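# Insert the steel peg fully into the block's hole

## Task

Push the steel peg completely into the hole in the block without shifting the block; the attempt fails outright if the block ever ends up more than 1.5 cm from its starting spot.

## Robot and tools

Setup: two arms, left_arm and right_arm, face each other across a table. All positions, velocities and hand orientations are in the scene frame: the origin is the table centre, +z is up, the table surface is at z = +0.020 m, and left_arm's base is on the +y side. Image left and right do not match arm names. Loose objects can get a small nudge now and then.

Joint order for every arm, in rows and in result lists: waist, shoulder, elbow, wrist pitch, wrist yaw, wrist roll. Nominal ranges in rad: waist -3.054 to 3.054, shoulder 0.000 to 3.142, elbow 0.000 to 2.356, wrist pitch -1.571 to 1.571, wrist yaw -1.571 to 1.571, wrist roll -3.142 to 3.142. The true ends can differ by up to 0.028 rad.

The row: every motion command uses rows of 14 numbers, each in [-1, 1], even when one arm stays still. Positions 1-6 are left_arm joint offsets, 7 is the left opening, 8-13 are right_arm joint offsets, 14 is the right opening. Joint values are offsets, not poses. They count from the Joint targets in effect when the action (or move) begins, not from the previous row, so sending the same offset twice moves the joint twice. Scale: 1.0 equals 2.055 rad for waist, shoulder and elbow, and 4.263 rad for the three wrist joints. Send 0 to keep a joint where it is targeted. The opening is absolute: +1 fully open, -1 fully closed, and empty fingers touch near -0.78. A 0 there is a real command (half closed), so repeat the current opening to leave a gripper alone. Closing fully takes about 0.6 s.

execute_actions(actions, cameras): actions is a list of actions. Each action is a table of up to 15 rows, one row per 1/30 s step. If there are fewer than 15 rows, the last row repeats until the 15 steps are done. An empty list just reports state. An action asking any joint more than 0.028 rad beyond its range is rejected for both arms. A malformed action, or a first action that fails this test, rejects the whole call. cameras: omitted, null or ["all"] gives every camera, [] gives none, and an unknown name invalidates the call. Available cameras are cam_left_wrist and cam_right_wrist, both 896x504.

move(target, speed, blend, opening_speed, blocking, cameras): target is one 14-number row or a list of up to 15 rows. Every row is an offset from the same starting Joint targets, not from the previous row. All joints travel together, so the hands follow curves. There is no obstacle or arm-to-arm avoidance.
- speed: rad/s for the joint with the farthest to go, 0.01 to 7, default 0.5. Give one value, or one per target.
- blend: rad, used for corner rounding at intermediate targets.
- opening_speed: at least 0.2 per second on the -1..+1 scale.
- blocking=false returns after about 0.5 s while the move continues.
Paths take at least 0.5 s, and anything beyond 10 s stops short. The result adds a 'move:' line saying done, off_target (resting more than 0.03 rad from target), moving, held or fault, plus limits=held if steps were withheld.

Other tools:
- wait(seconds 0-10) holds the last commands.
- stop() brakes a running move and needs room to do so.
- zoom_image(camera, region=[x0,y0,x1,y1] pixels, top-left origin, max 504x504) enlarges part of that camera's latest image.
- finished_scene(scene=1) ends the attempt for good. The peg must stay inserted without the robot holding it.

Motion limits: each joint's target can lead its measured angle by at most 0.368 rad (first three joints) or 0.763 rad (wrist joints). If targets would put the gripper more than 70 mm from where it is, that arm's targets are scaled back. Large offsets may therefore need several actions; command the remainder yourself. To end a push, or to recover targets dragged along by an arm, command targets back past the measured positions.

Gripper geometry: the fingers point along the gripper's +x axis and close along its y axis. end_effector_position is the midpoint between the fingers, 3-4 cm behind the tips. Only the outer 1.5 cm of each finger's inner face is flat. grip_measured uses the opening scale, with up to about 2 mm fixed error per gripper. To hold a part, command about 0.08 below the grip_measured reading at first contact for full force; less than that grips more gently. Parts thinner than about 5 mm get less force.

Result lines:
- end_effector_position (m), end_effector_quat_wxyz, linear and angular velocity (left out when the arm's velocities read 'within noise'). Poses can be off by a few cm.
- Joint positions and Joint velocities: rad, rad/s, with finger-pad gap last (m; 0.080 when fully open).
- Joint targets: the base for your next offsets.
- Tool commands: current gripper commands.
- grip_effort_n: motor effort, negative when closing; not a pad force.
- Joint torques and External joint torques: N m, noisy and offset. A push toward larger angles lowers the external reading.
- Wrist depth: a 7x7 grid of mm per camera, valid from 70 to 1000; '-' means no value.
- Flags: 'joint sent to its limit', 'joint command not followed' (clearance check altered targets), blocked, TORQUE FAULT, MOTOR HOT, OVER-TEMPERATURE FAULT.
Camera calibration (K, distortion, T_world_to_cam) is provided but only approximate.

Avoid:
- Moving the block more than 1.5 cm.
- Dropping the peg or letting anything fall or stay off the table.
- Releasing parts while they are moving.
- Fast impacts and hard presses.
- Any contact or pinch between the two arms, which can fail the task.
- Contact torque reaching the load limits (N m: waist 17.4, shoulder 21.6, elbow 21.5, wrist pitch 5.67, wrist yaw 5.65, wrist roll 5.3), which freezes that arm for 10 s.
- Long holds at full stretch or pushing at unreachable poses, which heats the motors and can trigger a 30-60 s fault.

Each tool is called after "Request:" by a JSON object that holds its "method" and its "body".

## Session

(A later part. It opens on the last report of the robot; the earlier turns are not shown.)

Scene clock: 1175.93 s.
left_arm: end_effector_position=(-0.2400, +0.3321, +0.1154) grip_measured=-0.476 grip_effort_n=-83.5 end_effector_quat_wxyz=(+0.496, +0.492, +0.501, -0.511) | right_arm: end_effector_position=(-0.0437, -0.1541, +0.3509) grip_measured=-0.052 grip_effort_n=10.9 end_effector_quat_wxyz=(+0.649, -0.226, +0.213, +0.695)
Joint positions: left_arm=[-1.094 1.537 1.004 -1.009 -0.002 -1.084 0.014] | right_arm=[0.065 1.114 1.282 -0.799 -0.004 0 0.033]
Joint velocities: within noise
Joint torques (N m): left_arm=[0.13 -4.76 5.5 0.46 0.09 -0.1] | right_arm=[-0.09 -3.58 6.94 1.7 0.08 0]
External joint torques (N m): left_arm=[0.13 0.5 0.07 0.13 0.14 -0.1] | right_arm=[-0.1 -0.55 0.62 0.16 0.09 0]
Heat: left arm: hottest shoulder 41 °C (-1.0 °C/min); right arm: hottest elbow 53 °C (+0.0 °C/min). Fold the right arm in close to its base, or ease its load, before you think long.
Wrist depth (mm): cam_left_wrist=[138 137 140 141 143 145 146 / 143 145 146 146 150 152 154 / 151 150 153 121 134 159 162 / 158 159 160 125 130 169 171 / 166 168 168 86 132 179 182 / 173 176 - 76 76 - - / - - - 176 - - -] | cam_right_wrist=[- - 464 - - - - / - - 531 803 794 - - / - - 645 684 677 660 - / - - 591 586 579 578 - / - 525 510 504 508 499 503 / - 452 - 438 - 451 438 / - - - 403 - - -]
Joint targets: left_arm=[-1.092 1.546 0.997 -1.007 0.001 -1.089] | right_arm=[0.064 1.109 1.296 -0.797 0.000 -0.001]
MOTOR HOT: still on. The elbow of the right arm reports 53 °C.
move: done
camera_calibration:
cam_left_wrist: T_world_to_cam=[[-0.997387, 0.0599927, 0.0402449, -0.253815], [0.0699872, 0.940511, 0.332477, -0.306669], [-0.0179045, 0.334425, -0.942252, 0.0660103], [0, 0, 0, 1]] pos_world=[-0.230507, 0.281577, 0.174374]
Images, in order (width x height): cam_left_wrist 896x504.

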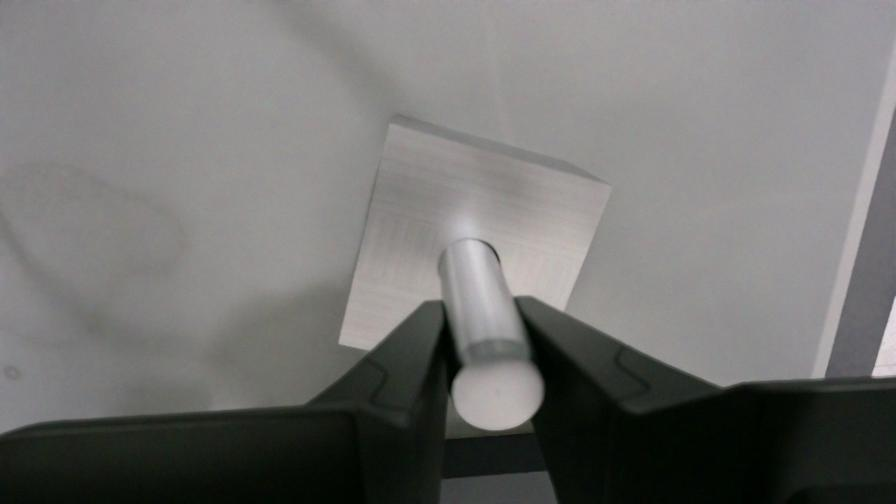

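Request:
{"method": "move", "body": {"target": [0, 0.004672, -0.011689, 0.007886, 0, 0, -0.54, 0, 0, 0, 0, 0, 0, -0.05], "speed": 0.03, "cameras": ["cam_left_wrist"]}}

Request:
{"method": "zoom_image", "body": {"camera": "cam_left_wrist", "region": [425, 215, 505, 275]}}

Scene clock: 1181.53 s.
left_arm: end_effector_position=(-0.2401, +0.3321, +0.1074) grip_measured=-0.476 grip_effort_n=-83.5 end_effector_quat_wxyz=(+0.496, +0.491, +0.501, -0.511) | right_arm: end_effector_position=(-0.0437, -0.1541, +0.3509) grip_measured=-0.052 grip_effort_n=11.4 end_effector_quat_wxyz=(+0.649, -0.226, +0.213, +0.695)
Joint positions: left_arm=[-1.094 1.547 0.98 -0.975 -0.001 -1.084 0.014] | right_arm=[0.065 1.114 1.282 -0.799 -0.004 0 0.033]
Joint velocities: within noise
Joint torques (N m): left_arm=[0.21 -4.68 5.33 0.43 0.11 -0.14] | right_arm=[-0.08 -3.85 6.9 1.62 0.15 -0.04]
External joint torques (N m): left_arm=[0.2 0.56 -0.07 0.09 0.16 -0.14] | right_arm=[-0.05 -0.86 0.62 0.09 0.15 -0.05]
Heat: left arm: hottest shoulder 41 °C (-1.0 °C/min); right arm: hottest elbow 53 °C (+0.0 °C/min). Fold the right arm in close to its base, or ease its load, before you think long.
Wrist depth (mm): cam_left_wrist=[129 131 132 134 135 137 139 / - 137 139 139 143 144 146 / 141 144 145 113 119 152 154 / 149 151 152 118 121 160 163 / 159 160 160 87 95 170 173 / 165 166 - 76 76 - - / - - - 177 - - -] | cam_right_wrist=[- - 466 - - - - / - - 525 799 794 - - / - - 645 687 677 668 - / - - 587 586 581 574 - / - 529 513 509 507 501 502 / - 456 - 440 - 456 440 / - - - 401 - - -]
Joint targets: left_arm=[-1.092 1.556 0.973 -0.973 0.002 -1.089] | right_arm=[0.064 1.109 1.296 -0.797 0.000 -0.001]
MOTOR HOT: still on. The elbow of the right arm reports 53 °C.
move: done
camera_calibration:
cam_left_wrist: T_world_to_cam=[[-0.99736, 0.0599346, 0.041004, -0.2536], [0.0701954, 0.940337, 0.332925, -0.303988], [-0.0186038, 0.334925, -0.942061, 0.0581377], [0, 0, 0, 1]] pos_world=[-0.23051, 0.281579, 0.166373]
Images, in order (width x height): cam_left_wrist 896x504.

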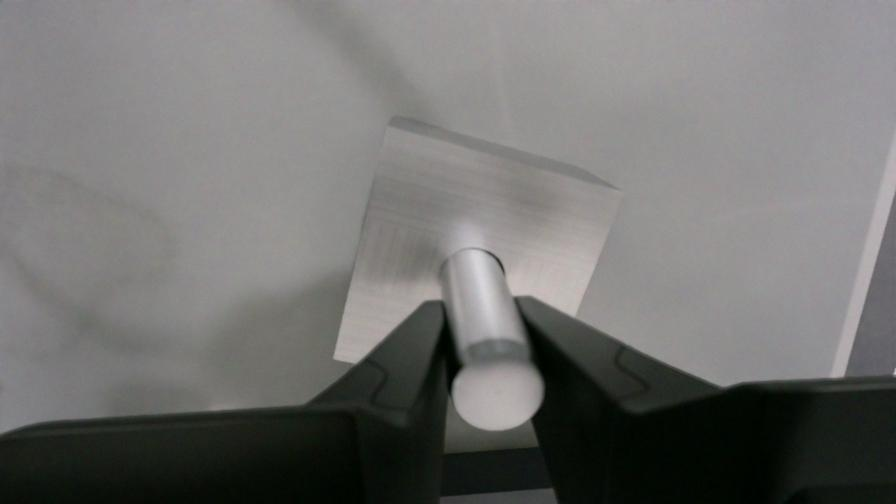

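Scaled by 6.300 from the camera's 896x504 image, which has a finer 1280x720 frame.

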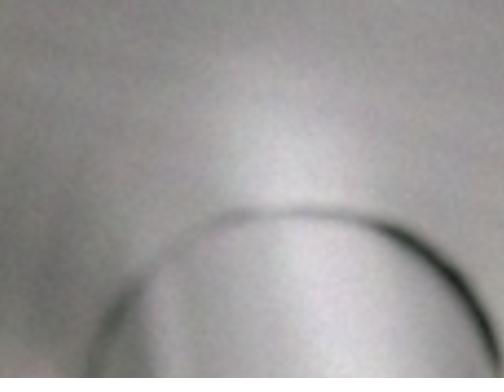

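Request:
{"method": "move", "body": {"target": [0, 0.002535, -0.005698, 0.003969, 0, 0, -0.54, 0, 0, 0, 0, 0, 0, -0.05], "speed": 0.03, "cameras": []}}

Scene clock: 1184.30 s.
left_arm: end_effector_position=(-0.2401, +0.3321, +0.1035) grip_measured=-0.476 grip_effort_n=-83.5 end_effector_quat_wxyz=(+0.496, +0.491, +0.501, -0.511) | right_arm: end_effector_position=(-0.0437, -0.1541, +0.3509) grip_measured=-0.052 grip_effort_n=11.4 end_effector_quat_wxyz=(+0.649, -0.226, +0.213, +0.695)
Joint positions: left_arm=[-1.094 1.552 0.968 -0.958 -0.001 -1.084 0.014] | right_arm=[0.065 1.114 1.282 -0.799 -0.004 0 0.033]
Joint velocities: within noise
Joint torques (N m): left_arm=[0.26 -4.67 5.48 0.48 0.04 -0.1] | right_arm=[-0.45 -3.69 7.1 1.58 0.13 -0.08]
External joint torques (N m): left_arm=[0.21 0.62 0.06 0.13 0.1 -0.1] | right_arm=[-0.48 -0.69 0.82 0.05 0.14 -0.08]
Heat: left arm: hottest shoulder 41 °C (+0.0 °C/min); right arm: hottest elbow 53 °C (+0.0 °C/min). Fold the right arm in close to its base, or ease its load, before you think long.
Wrist depth (mm): cam_left_wrist=[126 127 128 130 132 133 135 / 131 133 135 135 139 141 142 / 138 140 141 109 142 147 150 / 145 146 147 114 117 156 159 / 155 155 155 87 95 165 169 / 160 162 - 76 76 - - / - - - 176 - - -] | cam_right_wrist=[- - 466 - - - - / - - 523 804 787 - - / - - 640 688 675 671 - / - - 585 583 575 578 - / - 527 509 508 505 498 502 / - 454 - 437 - 454 442 / - - - 403 - - -]
Joint targets: left_arm=[-1.092 1.561 0.961 -0.957 0.001 -1.089] | right_arm=[0.064 1.109 1.296 -0.797 0.000 -0.001]
MOTOR HOT: still on. The elbow of the right arm reports 53 °C.
move: done
No camera images: "cameras" was empty.

Request:
{"method": "move", "body": {"target": [0, 0.002735, -0.005601, 0.004018, 0, 0, -0.54, 0, 0, 0, 0, 0, 0, -0.05], "speed": 0.02, "cameras": ["cam_left_wrist"]}}

Scene clock: 1187.53 s.
left_arm: end_effector_position=(-0.2401, +0.3322, +0.0995) grip_measured=-0.476 grip_effort_n=-83.5 end_effector_quat_wxyz=(+0.496, +0.491, +0.501, -0.511) | right_arm: end_effector_position=(-0.0437, -0.1541, +0.3509) grip_measured=-0.052 grip_effort_n=10.9 end_effector_quat_wxyz=(+0.649, -0.226, +0.213, +0.695)
Joint positions: left_arm=[-1.094 1.558 0.957 -0.941 -0.001 -1.084 0.014] | right_arm=[0.065 1.114 1.282 -0.799 -0.004 0 0.033]
Joint velocities: within noise
Joint torques (N m): left_arm=[0.31 -4.57 5.29 0.36 -0.03 -0.13] | right_arm=[-0.06 -3.72 6.96 1.66 0.18 -0.01]
External joint torques (N m): left_arm=[0.31 0.79 -0.15 0 0.02 -0.13] | right_arm=[-0.04 -0.68 0.67 0.14 0.18 -0.02]
Heat: left arm: hottest shoulder 41 °C (+0.0 °C/min); right arm: hottest elbow 53 °C (+0.0 °C/min). Fold the right arm in close to its base, or ease its load, before you think long.
Wrist depth (mm): cam_left_wrist=[122 123 124 126 128 130 132 / 128 129 131 132 135 136 138 / 135 136 137 105 109 143 146 / 141 143 143 109 112 152 155 / 150 151 150 87 95 161 164 / 156 158 - 76 76 - - / - - - 171 - - -] | cam_right_wrist=[- - 469 - - - - / - - 522 800 785 - - / - - 646 687 669 667 - / - - 589 582 579 575 - / - 530 508 507 510 502 497 / - 452 - 437 - 451 439 / - - - 402 - - -]
Joint targets: left_arm=[-1.092 1.566 0.950 -0.940 0.002 -1.089] | right_arm=[0.064 1.109 1.296 -0.797 0.000 -0.001]
MOTOR HOT: still on. The elbow of the right arm reports 53 °C.
move: done
camera_calibration:
cam_left_wrist: T_world_to_cam=[[-0.997336, 0.059951, 0.0415492, -0.253363], [0.0703951, 0.940295, 0.333, -0.301312], [-0.0191048, 0.335038, -0.942011, 0.0505396], [0, 0, 0, 1]] pos_world=[-0.230512, 0.281579, 0.158473]
Images, in order (width x height): cam_left_wrist 896x504.

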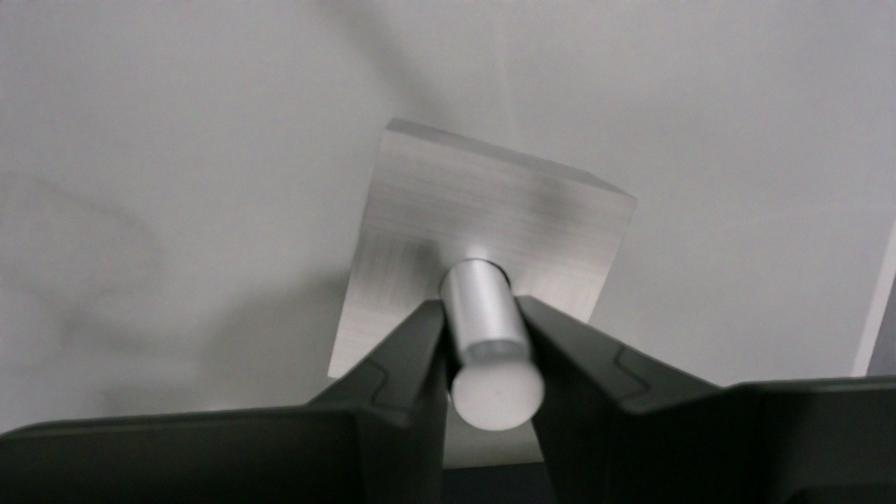

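Request:
{"method": "move", "body": {"target": [0, 0.001309, -0.002764, 0.001963, 0, 0, -0.54, 0, 0, 0, 0, 0, 0, -0.05], "speed": 0.02, "cameras": []}}

Scene clock: 1192.80 s.
left_arm: end_effector_position=(-0.2401, +0.3322, +0.0975) grip_measured=-0.476 grip_effort_n=-83.5 end_effector_quat_wxyz=(+0.496, +0.491, +0.501, -0.511) | right_arm: end_effector_position=(-0.0437, -0.1541, +0.3509) grip_measured=-0.052 grip_effort_n=10.9 end_effector_quat_wxyz=(+0.649, -0.226, +0.213, +0.695)
Joint positions: left_arm=[-1.094 1.56 0.951 -0.933 -0.001 -1.084 0.014] | right_arm=[0.065 1.114 1.282 -0.799 -0.004 0 0.033]
Joint velocities: within noise
Joint torques (N m): left_arm=[0.24 -4.63 5.43 0.46 0.05 -0.14] | right_arm=[-0.14 -3.73 7.02 1.65 0.19 -0.04]
External joint torques (N m): left_arm=[0.22 0.7 0.02 0.09 0.1 -0.14] | right_arm=[-0.16 -0.73 0.73 0.12 0.2 -0.04]
Heat: left arm: hottest shoulder 41 °C (+0.0 °C/min); right arm: hottest elbow 53 °C (+0.0 °C/min). Fold the right arm in close to its base, or ease its load, before you think long.
Wrist depth (mm): cam_left_wrist=[121 121 123 124 126 128 130 / 126 127 129 130 132 135 136 / 132 134 135 103 107 142 144 / 139 140 142 107 110 149 153 / 147 149 148 87 95 159 161 / 154 156 - 76 76 - - / - - - 170 - - -] | cam_right_wrist=[- - 470 - - - - / - - 525 800 790 - - / - - 645 692 677 665 - / - - 592 588 578 572 - / - 535 510 509 506 506 501 / - 451 - 436 - 453 439 / - - - 401 - - -]
Joint targets: left_arm=[-1.092 1.569 0.944 -0.931 0.001 -1.089] | right_arm=[0.064 1.109 1.296 -0.797 0.000 -0.001]
MOTOR HOT: still on. The elbow of the right arm reports 53 °C.
move: done
No camera images: "cameras" was empty.

Request:
{"method": "move", "body": {"target": [0, 0.001426, -0.002735, 0.002006, 0, 0, -0.54, 0, 0, 0, 0, 0, 0, -0.05], "speed": 0.02, "cameras": ["cam_left_wrist"]}}

Scene clock: 1195.80 s.
left_arm: end_effector_position=(-0.2400, +0.3322, +0.0968) grip_measured=-0.476 grip_effort_n=-83.5 end_effector_quat_wxyz=(+0.496, +0.491, +0.501, -0.511) | right_arm: end_effector_position=(-0.0437, -0.1541, +0.3509) grip_measured=-0.052 grip_effort_n=11.4 end_effector_quat_wxyz=(+0.649, -0.226, +0.213, +0.695)
Joint positions: left_arm=[-1.094 1.561 0.949 -0.929 -0.001 -1.084 0.014] | right_arm=[0.065 1.114 1.282 -0.799 -0.004 0 0.033]
Joint velocities: within noise
Joint torques (N m): left_arm=[0.32 -4.47 4.86 0.85 0.07 -0.09] | right_arm=[-0.12 -3.71 6.89 1.66 0.25 -0.03]
External joint torques (N m): left_arm=[0.3 0.84 -0.53 0.48 0.12 -0.09] | right_arm=[-0.1 -0.64 0.53 0.1 0.25 -0.03]
Heat: left arm: hottest shoulder 41 °C (+0.0 °C/min); right arm: hottest elbow 53 °C (+0.0 °C/min). Fold the right arm in close to its base, or ease its load, before you think long.
Wrist depth (mm): cam_left_wrist=[120 121 123 124 126 128 130 / 126 127 129 130 132 135 135 / 132 133 134 103 108 141 144 / 138 140 142 107 110 149 152 / 147 149 148 86 95 159 161 / 153 155 - 76 76 - - / - - - 170 - - -] | cam_right_wrist=[- - 467 - - - - / - - 523 807 791 - - / - - 651 680 681 667 - / - - 586 585 576 576 - / - 527 512 511 504 501 501 / - 455 - 439 - 454 442 / - - - 401 - - -]
Joint targets: left_arm=[-1.092 1.572 0.938 -0.923 0.001 -1.089] | right_arm=[0.064 1.109 1.296 -0.797 0.000 -0.001]
MOTOR HOT: still on. The elbow of the right arm reports 53 °C.
move: done
camera_calibration:
cam_left_wrist: T_world_to_cam=[[-0.997323, 0.0599583, 0.0418562, -0.253205], [0.0705019, 0.940339, 0.332854, -0.300479], [-0.0194017, 0.334914, -0.942049, 0.047937], [0, 0, 0, 1]] pos_world=[-0.230413, 0.281679, 0.155773]
Images, in order (width x height): cam_left_wrist 896x504.

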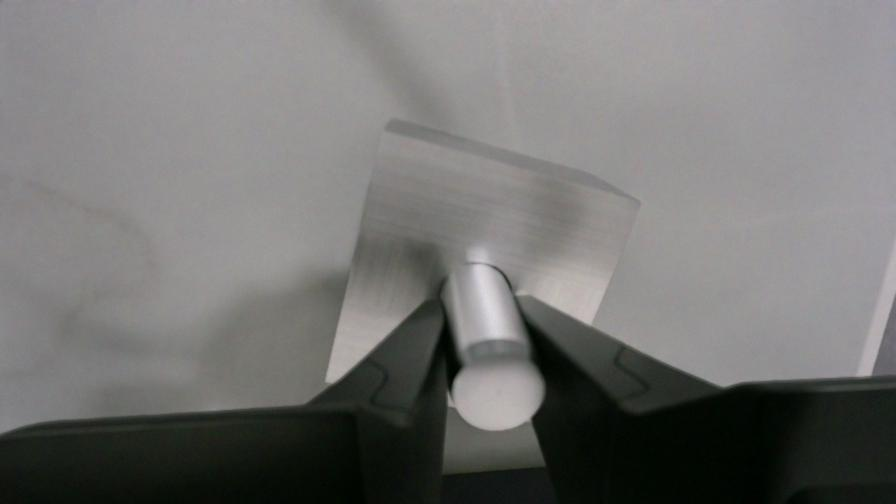

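Request:
{"method": "move", "body": {"target": [[0, -0.0007, 0.001363, -0.001, 0, 0, -0.54, 0, 0, 0, 0, 0, 0, -0.05], [0, -0.0007, 0.001363, -0.001, 0, 0, -0.1, 0, 0, 0, 0, 0, 0, -0.05]], "speed": 0.05, "opening_speed": 0.4, "cameras": ["cam_left_wrist"]}}

Scene clock: 1204.43 s.
left_arm: end_effector_position=(-0.2402, +0.3321, +0.0968) grip_measured=-0.103 grip_effort_n=15.1 end_effector_quat_wxyz=(+0.496, +0.491, +0.501, -0.512) | right_arm: end_effector_position=(-0.0437, -0.1541, +0.3509) grip_measured=-0.052 grip_effort_n=11.4 end_effector_quat_wxyz=(+0.649, -0.226, +0.213, +0.695)
Joint positions: left_arm=[-1.094 1.561 0.949 -0.928 -0.001 -1.084 0.03] | right_arm=[0.065 1.114 1.282 -0.799 -0.004 0 0.033]
Joint velocities: within noise
Joint torques (N m): left_arm=[0.01 -4.64 5.32 0.41 -0.01 -0.09] | right_arm=[0.07 -3.62 7.01 1.64 0.18 -0.02]
External joint torques (N m): left_arm=[0.05 0.69 -0.08 0.03 0.04 -0.09] | right_arm=[0.06 -0.56 0.7 0.11 0.19 -0.03]
Heat: left arm: hottest shoulder 42 °C (+1.0 °C/min); right arm: hottest elbow 53 °C (+0.0 °C/min). Fold the right arm in close to its base, or ease its load, before you think long.
Wrist depth (mm): cam_left_wrist=[120 120 122 124 126 128 129 / 125 127 128 129 132 134 135 / 132 133 134 102 110 141 143 / 139 139 142 107 109 149 152 / 146 148 148 91 104 157 160 / 153 154 - 77 - - - / - - - 169 163 - -] | cam_right_wrist=[- - 465 - - - - / - - 523 815 797 - - / - - 650 681 677 667 - / - - 587 586 583 573 - / - 528 512 506 506 496 500 / - 458 - 437 - 452 440 / - - - 401 - - -]
Joint targets: left_arm=[-1.092 1.571 0.941 -0.927 0.001 -1.089] | right_arm=[0.064 1.109 1.296 -0.797 0.000 -0.001]
MOTOR HOT: still on. The elbow of the right arm reports 53 °C.
move: done
camera_calibration:
cam_left_wrist: T_world_to_cam=[[-0.997284, 0.0599641, 0.0427728, -0.253438], [0.0708027, 0.940512, 0.332301, -0.300269], [-0.0203022, 0.334427, -0.942203, 0.0479223], [0, 0, 0, 1]] pos_world=[-0.230517, 0.281577, 0.155772]
Images, in order (width x height): cam_left_wrist 896x504.

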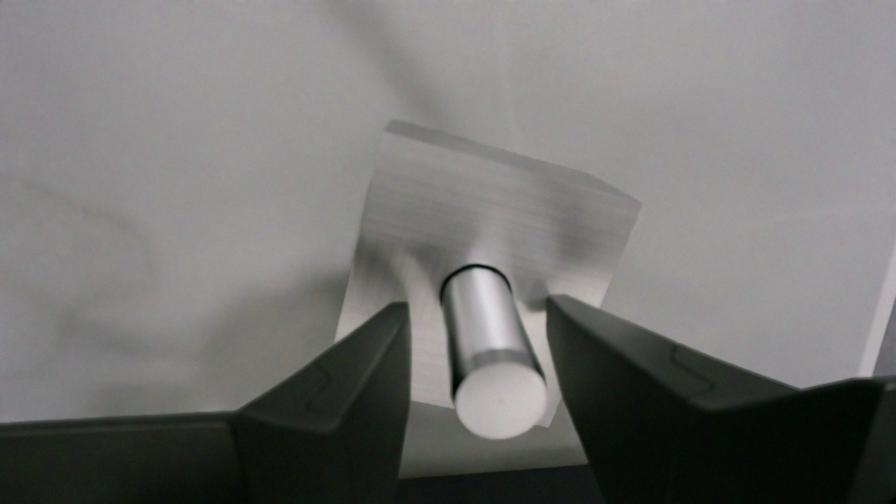

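Request:
{"method": "move", "body": {"target": [0, -0.00973, 0.00681, 0, 0, 0, -0.1, 0, 0, 0, 0, 0, 0, -0.05], "speed": 0.05, "cameras": []}}

Scene clock: 1211.67 s.
left_arm: end_effector_position=(-0.2402, +0.3321, +0.0968) grip_measured=-0.102 grip_effort_n=14.7 end_effector_quat_wxyz=(+0.496, +0.491, +0.501, -0.512) | right_arm: end_effector_position=(-0.0437, -0.1541, +0.3509) grip_measured=-0.052 grip_effort_n=10.9 end_effector_quat_wxyz=(+0.649, -0.226, +0.213, +0.695)
Joint positions: left_arm=[-1.094 1.561 0.949 -0.928 -0.001 -1.084 0.03] | right_arm=[0.065 1.114 1.282 -0.799 -0.004 0 0.033]
Joint velocities: within noise
Joint torques (N m): left_arm=[0.12 -6.89 7.23 0.41 0.01 -0.05] | right_arm=[0.13 -3.86 6.91 1.61 0.13 -0.06]
External joint torques (N m): left_arm=[0.15 -1.59 1.86 0.05 0.05 -0.05] | right_arm=[0.15 -0.81 0.63 0.09 0.13 -0.06]
Heat: left arm: hottest shoulder 42 °C (+1.0 °C/min); right arm: hottest elbow 53 °C (+0.0 °C/min). Fold the right arm in close to its base, or ease its load, before you think long.
Wrist depth (mm): cam_left_wrist=[120 120 122 124 126 128 129 / 126 127 128 130 132 134 135 / 132 133 135 102 110 141 143 / 138 139 141 107 109 149 152 / 146 148 147 91 104 157 160 / 153 154 - 77 - - - / - - - 170 163 - -] | cam_right_wrist=[- - 469 - - - - / - - 523 806 798 - - / - - 656 687 679 667 - / - - 583 586 581 577 - / - 526 514 507 508 501 500 / - 451 - 440 - 454 438 / - - - 399 - - -]
Joint targets: left_arm=[-1.092 1.551 0.955 -0.927 0.001 -1.089] | right_arm=[0.064 1.109 1.296 -0.797 0.000 -0.001]
MOTOR HOT: still on. The elbow of the right arm reports 53 °C.
move: done
No camera images: "cameras" was empty.

Request:
{"method": "move", "body": {"target": [[0, -0.009, 0.01654, -0.01044, 0, 0, -0.1, 0, 0, 0, 0, 0, 0, -0.05], [0, -0.01479, 0.03114, -0.02027, 0, 0, -0.1, 0, 0, 0, 0, 0, 0, -0.05], [0, -0.022, 0.05421, -0.03486, 0, 0, -0.1, 0, 0, 0, 0, 0, 0, -0.05], [0, -0.03002, 0.09567, -0.05872, 0, 0, -0.1, 0, 0, 0, 0, 0, 0, -0.05]], "speed": [0.05, 0.08, 0.12, 0.15], "blend": 0.01, "cameras": ["cam_left_wrist"]}}

Scene clock: 1220.10 s.
left_arm: end_effector_position=(-0.2409, +0.3318, +0.1580) grip_measured=-0.102 grip_effort_n=14.7 end_effector_quat_wxyz=(+0.495, +0.489, +0.502, -0.514) | right_arm: end_effector_position=(-0.0437, -0.1541, +0.3509) grip_measured=-0.052 grip_effort_n=11.4 end_effector_quat_wxyz=(+0.649, -0.226, +0.213, +0.695)
Joint positions: left_arm=[-1.094 1.5 1.141 -1.175 -0.001 -1.084 0.03] | right_arm=[0.065 1.114 1.282 -0.799 -0.004 0 0.033]
Joint velocities: within noise
Joint torques (N m): left_arm=[0.41 -6.84 7.82 0.23 0.06 -0.07] | right_arm=[-0.11 -3.62 6.71 1.63 0.14 0]
External joint torques (N m): left_arm=[0.4 -1.68 2.14 -0.14 0.1 -0.07] | right_arm=[-0.12 -0.65 0.46 0.11 0.14 -0.01]
Heat: left arm: hottest shoulder 43 °C (+2.0 °C/min); right arm: hottest elbow 53 °C (+0.0 °C/min). Fold the right arm in close to its base, or ease its load, before you think long.
Wrist depth (mm): cam_left_wrist=[174 175 178 179 183 185 191 / 181 183 186 186 192 194 943 / 191 192 195 163 200 205 - / 199 203 203 169 213 217 - / 209 213 214 218 219 228 - / 221 222 - 217 - - - / - - - 223 78 - -] | cam_right_wrist=[- - 474 - - - - / - - 552 729 797 - - / - - 672 679 673 668 - / - - 582 585 580 576 - / - 526 515 507 508 502 503 / - 452 - 437 - 454 439 / - - - 402 - - -]
Joint targets: left_arm=[-1.092 1.489 1.152 -1.177 0.001 -1.089] | right_arm=[0.064 1.109 1.296 -0.797 0.000 -0.001]
MOTOR HOT: still on. The elbow of the right arm reports 53 °C.
move: done
camera_calibration:
cam_left_wrist: T_world_to_cam=[[-0.997036, 0.06013, 0.0480041, -0.257498], [0.0726291, 0.941455, 0.329223, -0.319687], [-0.0253975, 0.331733, -0.943031, 0.105469], [0, 0, 0, 1]] pos_world=[-0.230837, 0.281466, 0.21707]
Images, in order (width x height): cam_left_wrist 896x504.

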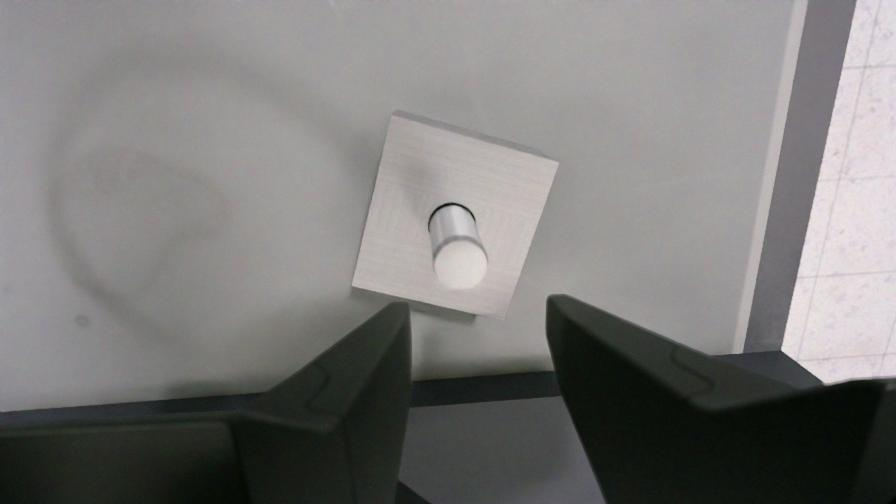

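Request:
{"method": "zoom_image", "body": {"camera": "cam_left_wrist", "region": [340, 100, 580, 340]}}

Scaled by 2.100 from the camera's 896x504 image, which has a finer 1280x720 frame.

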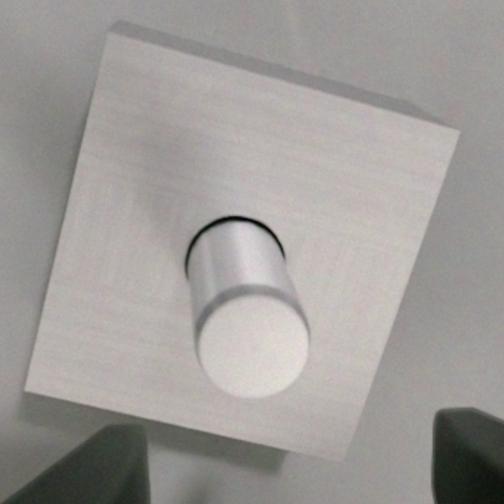

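Request:
{"method": "finished_scene", "body": {"scene": 1}}

The scene is finished: the task was done.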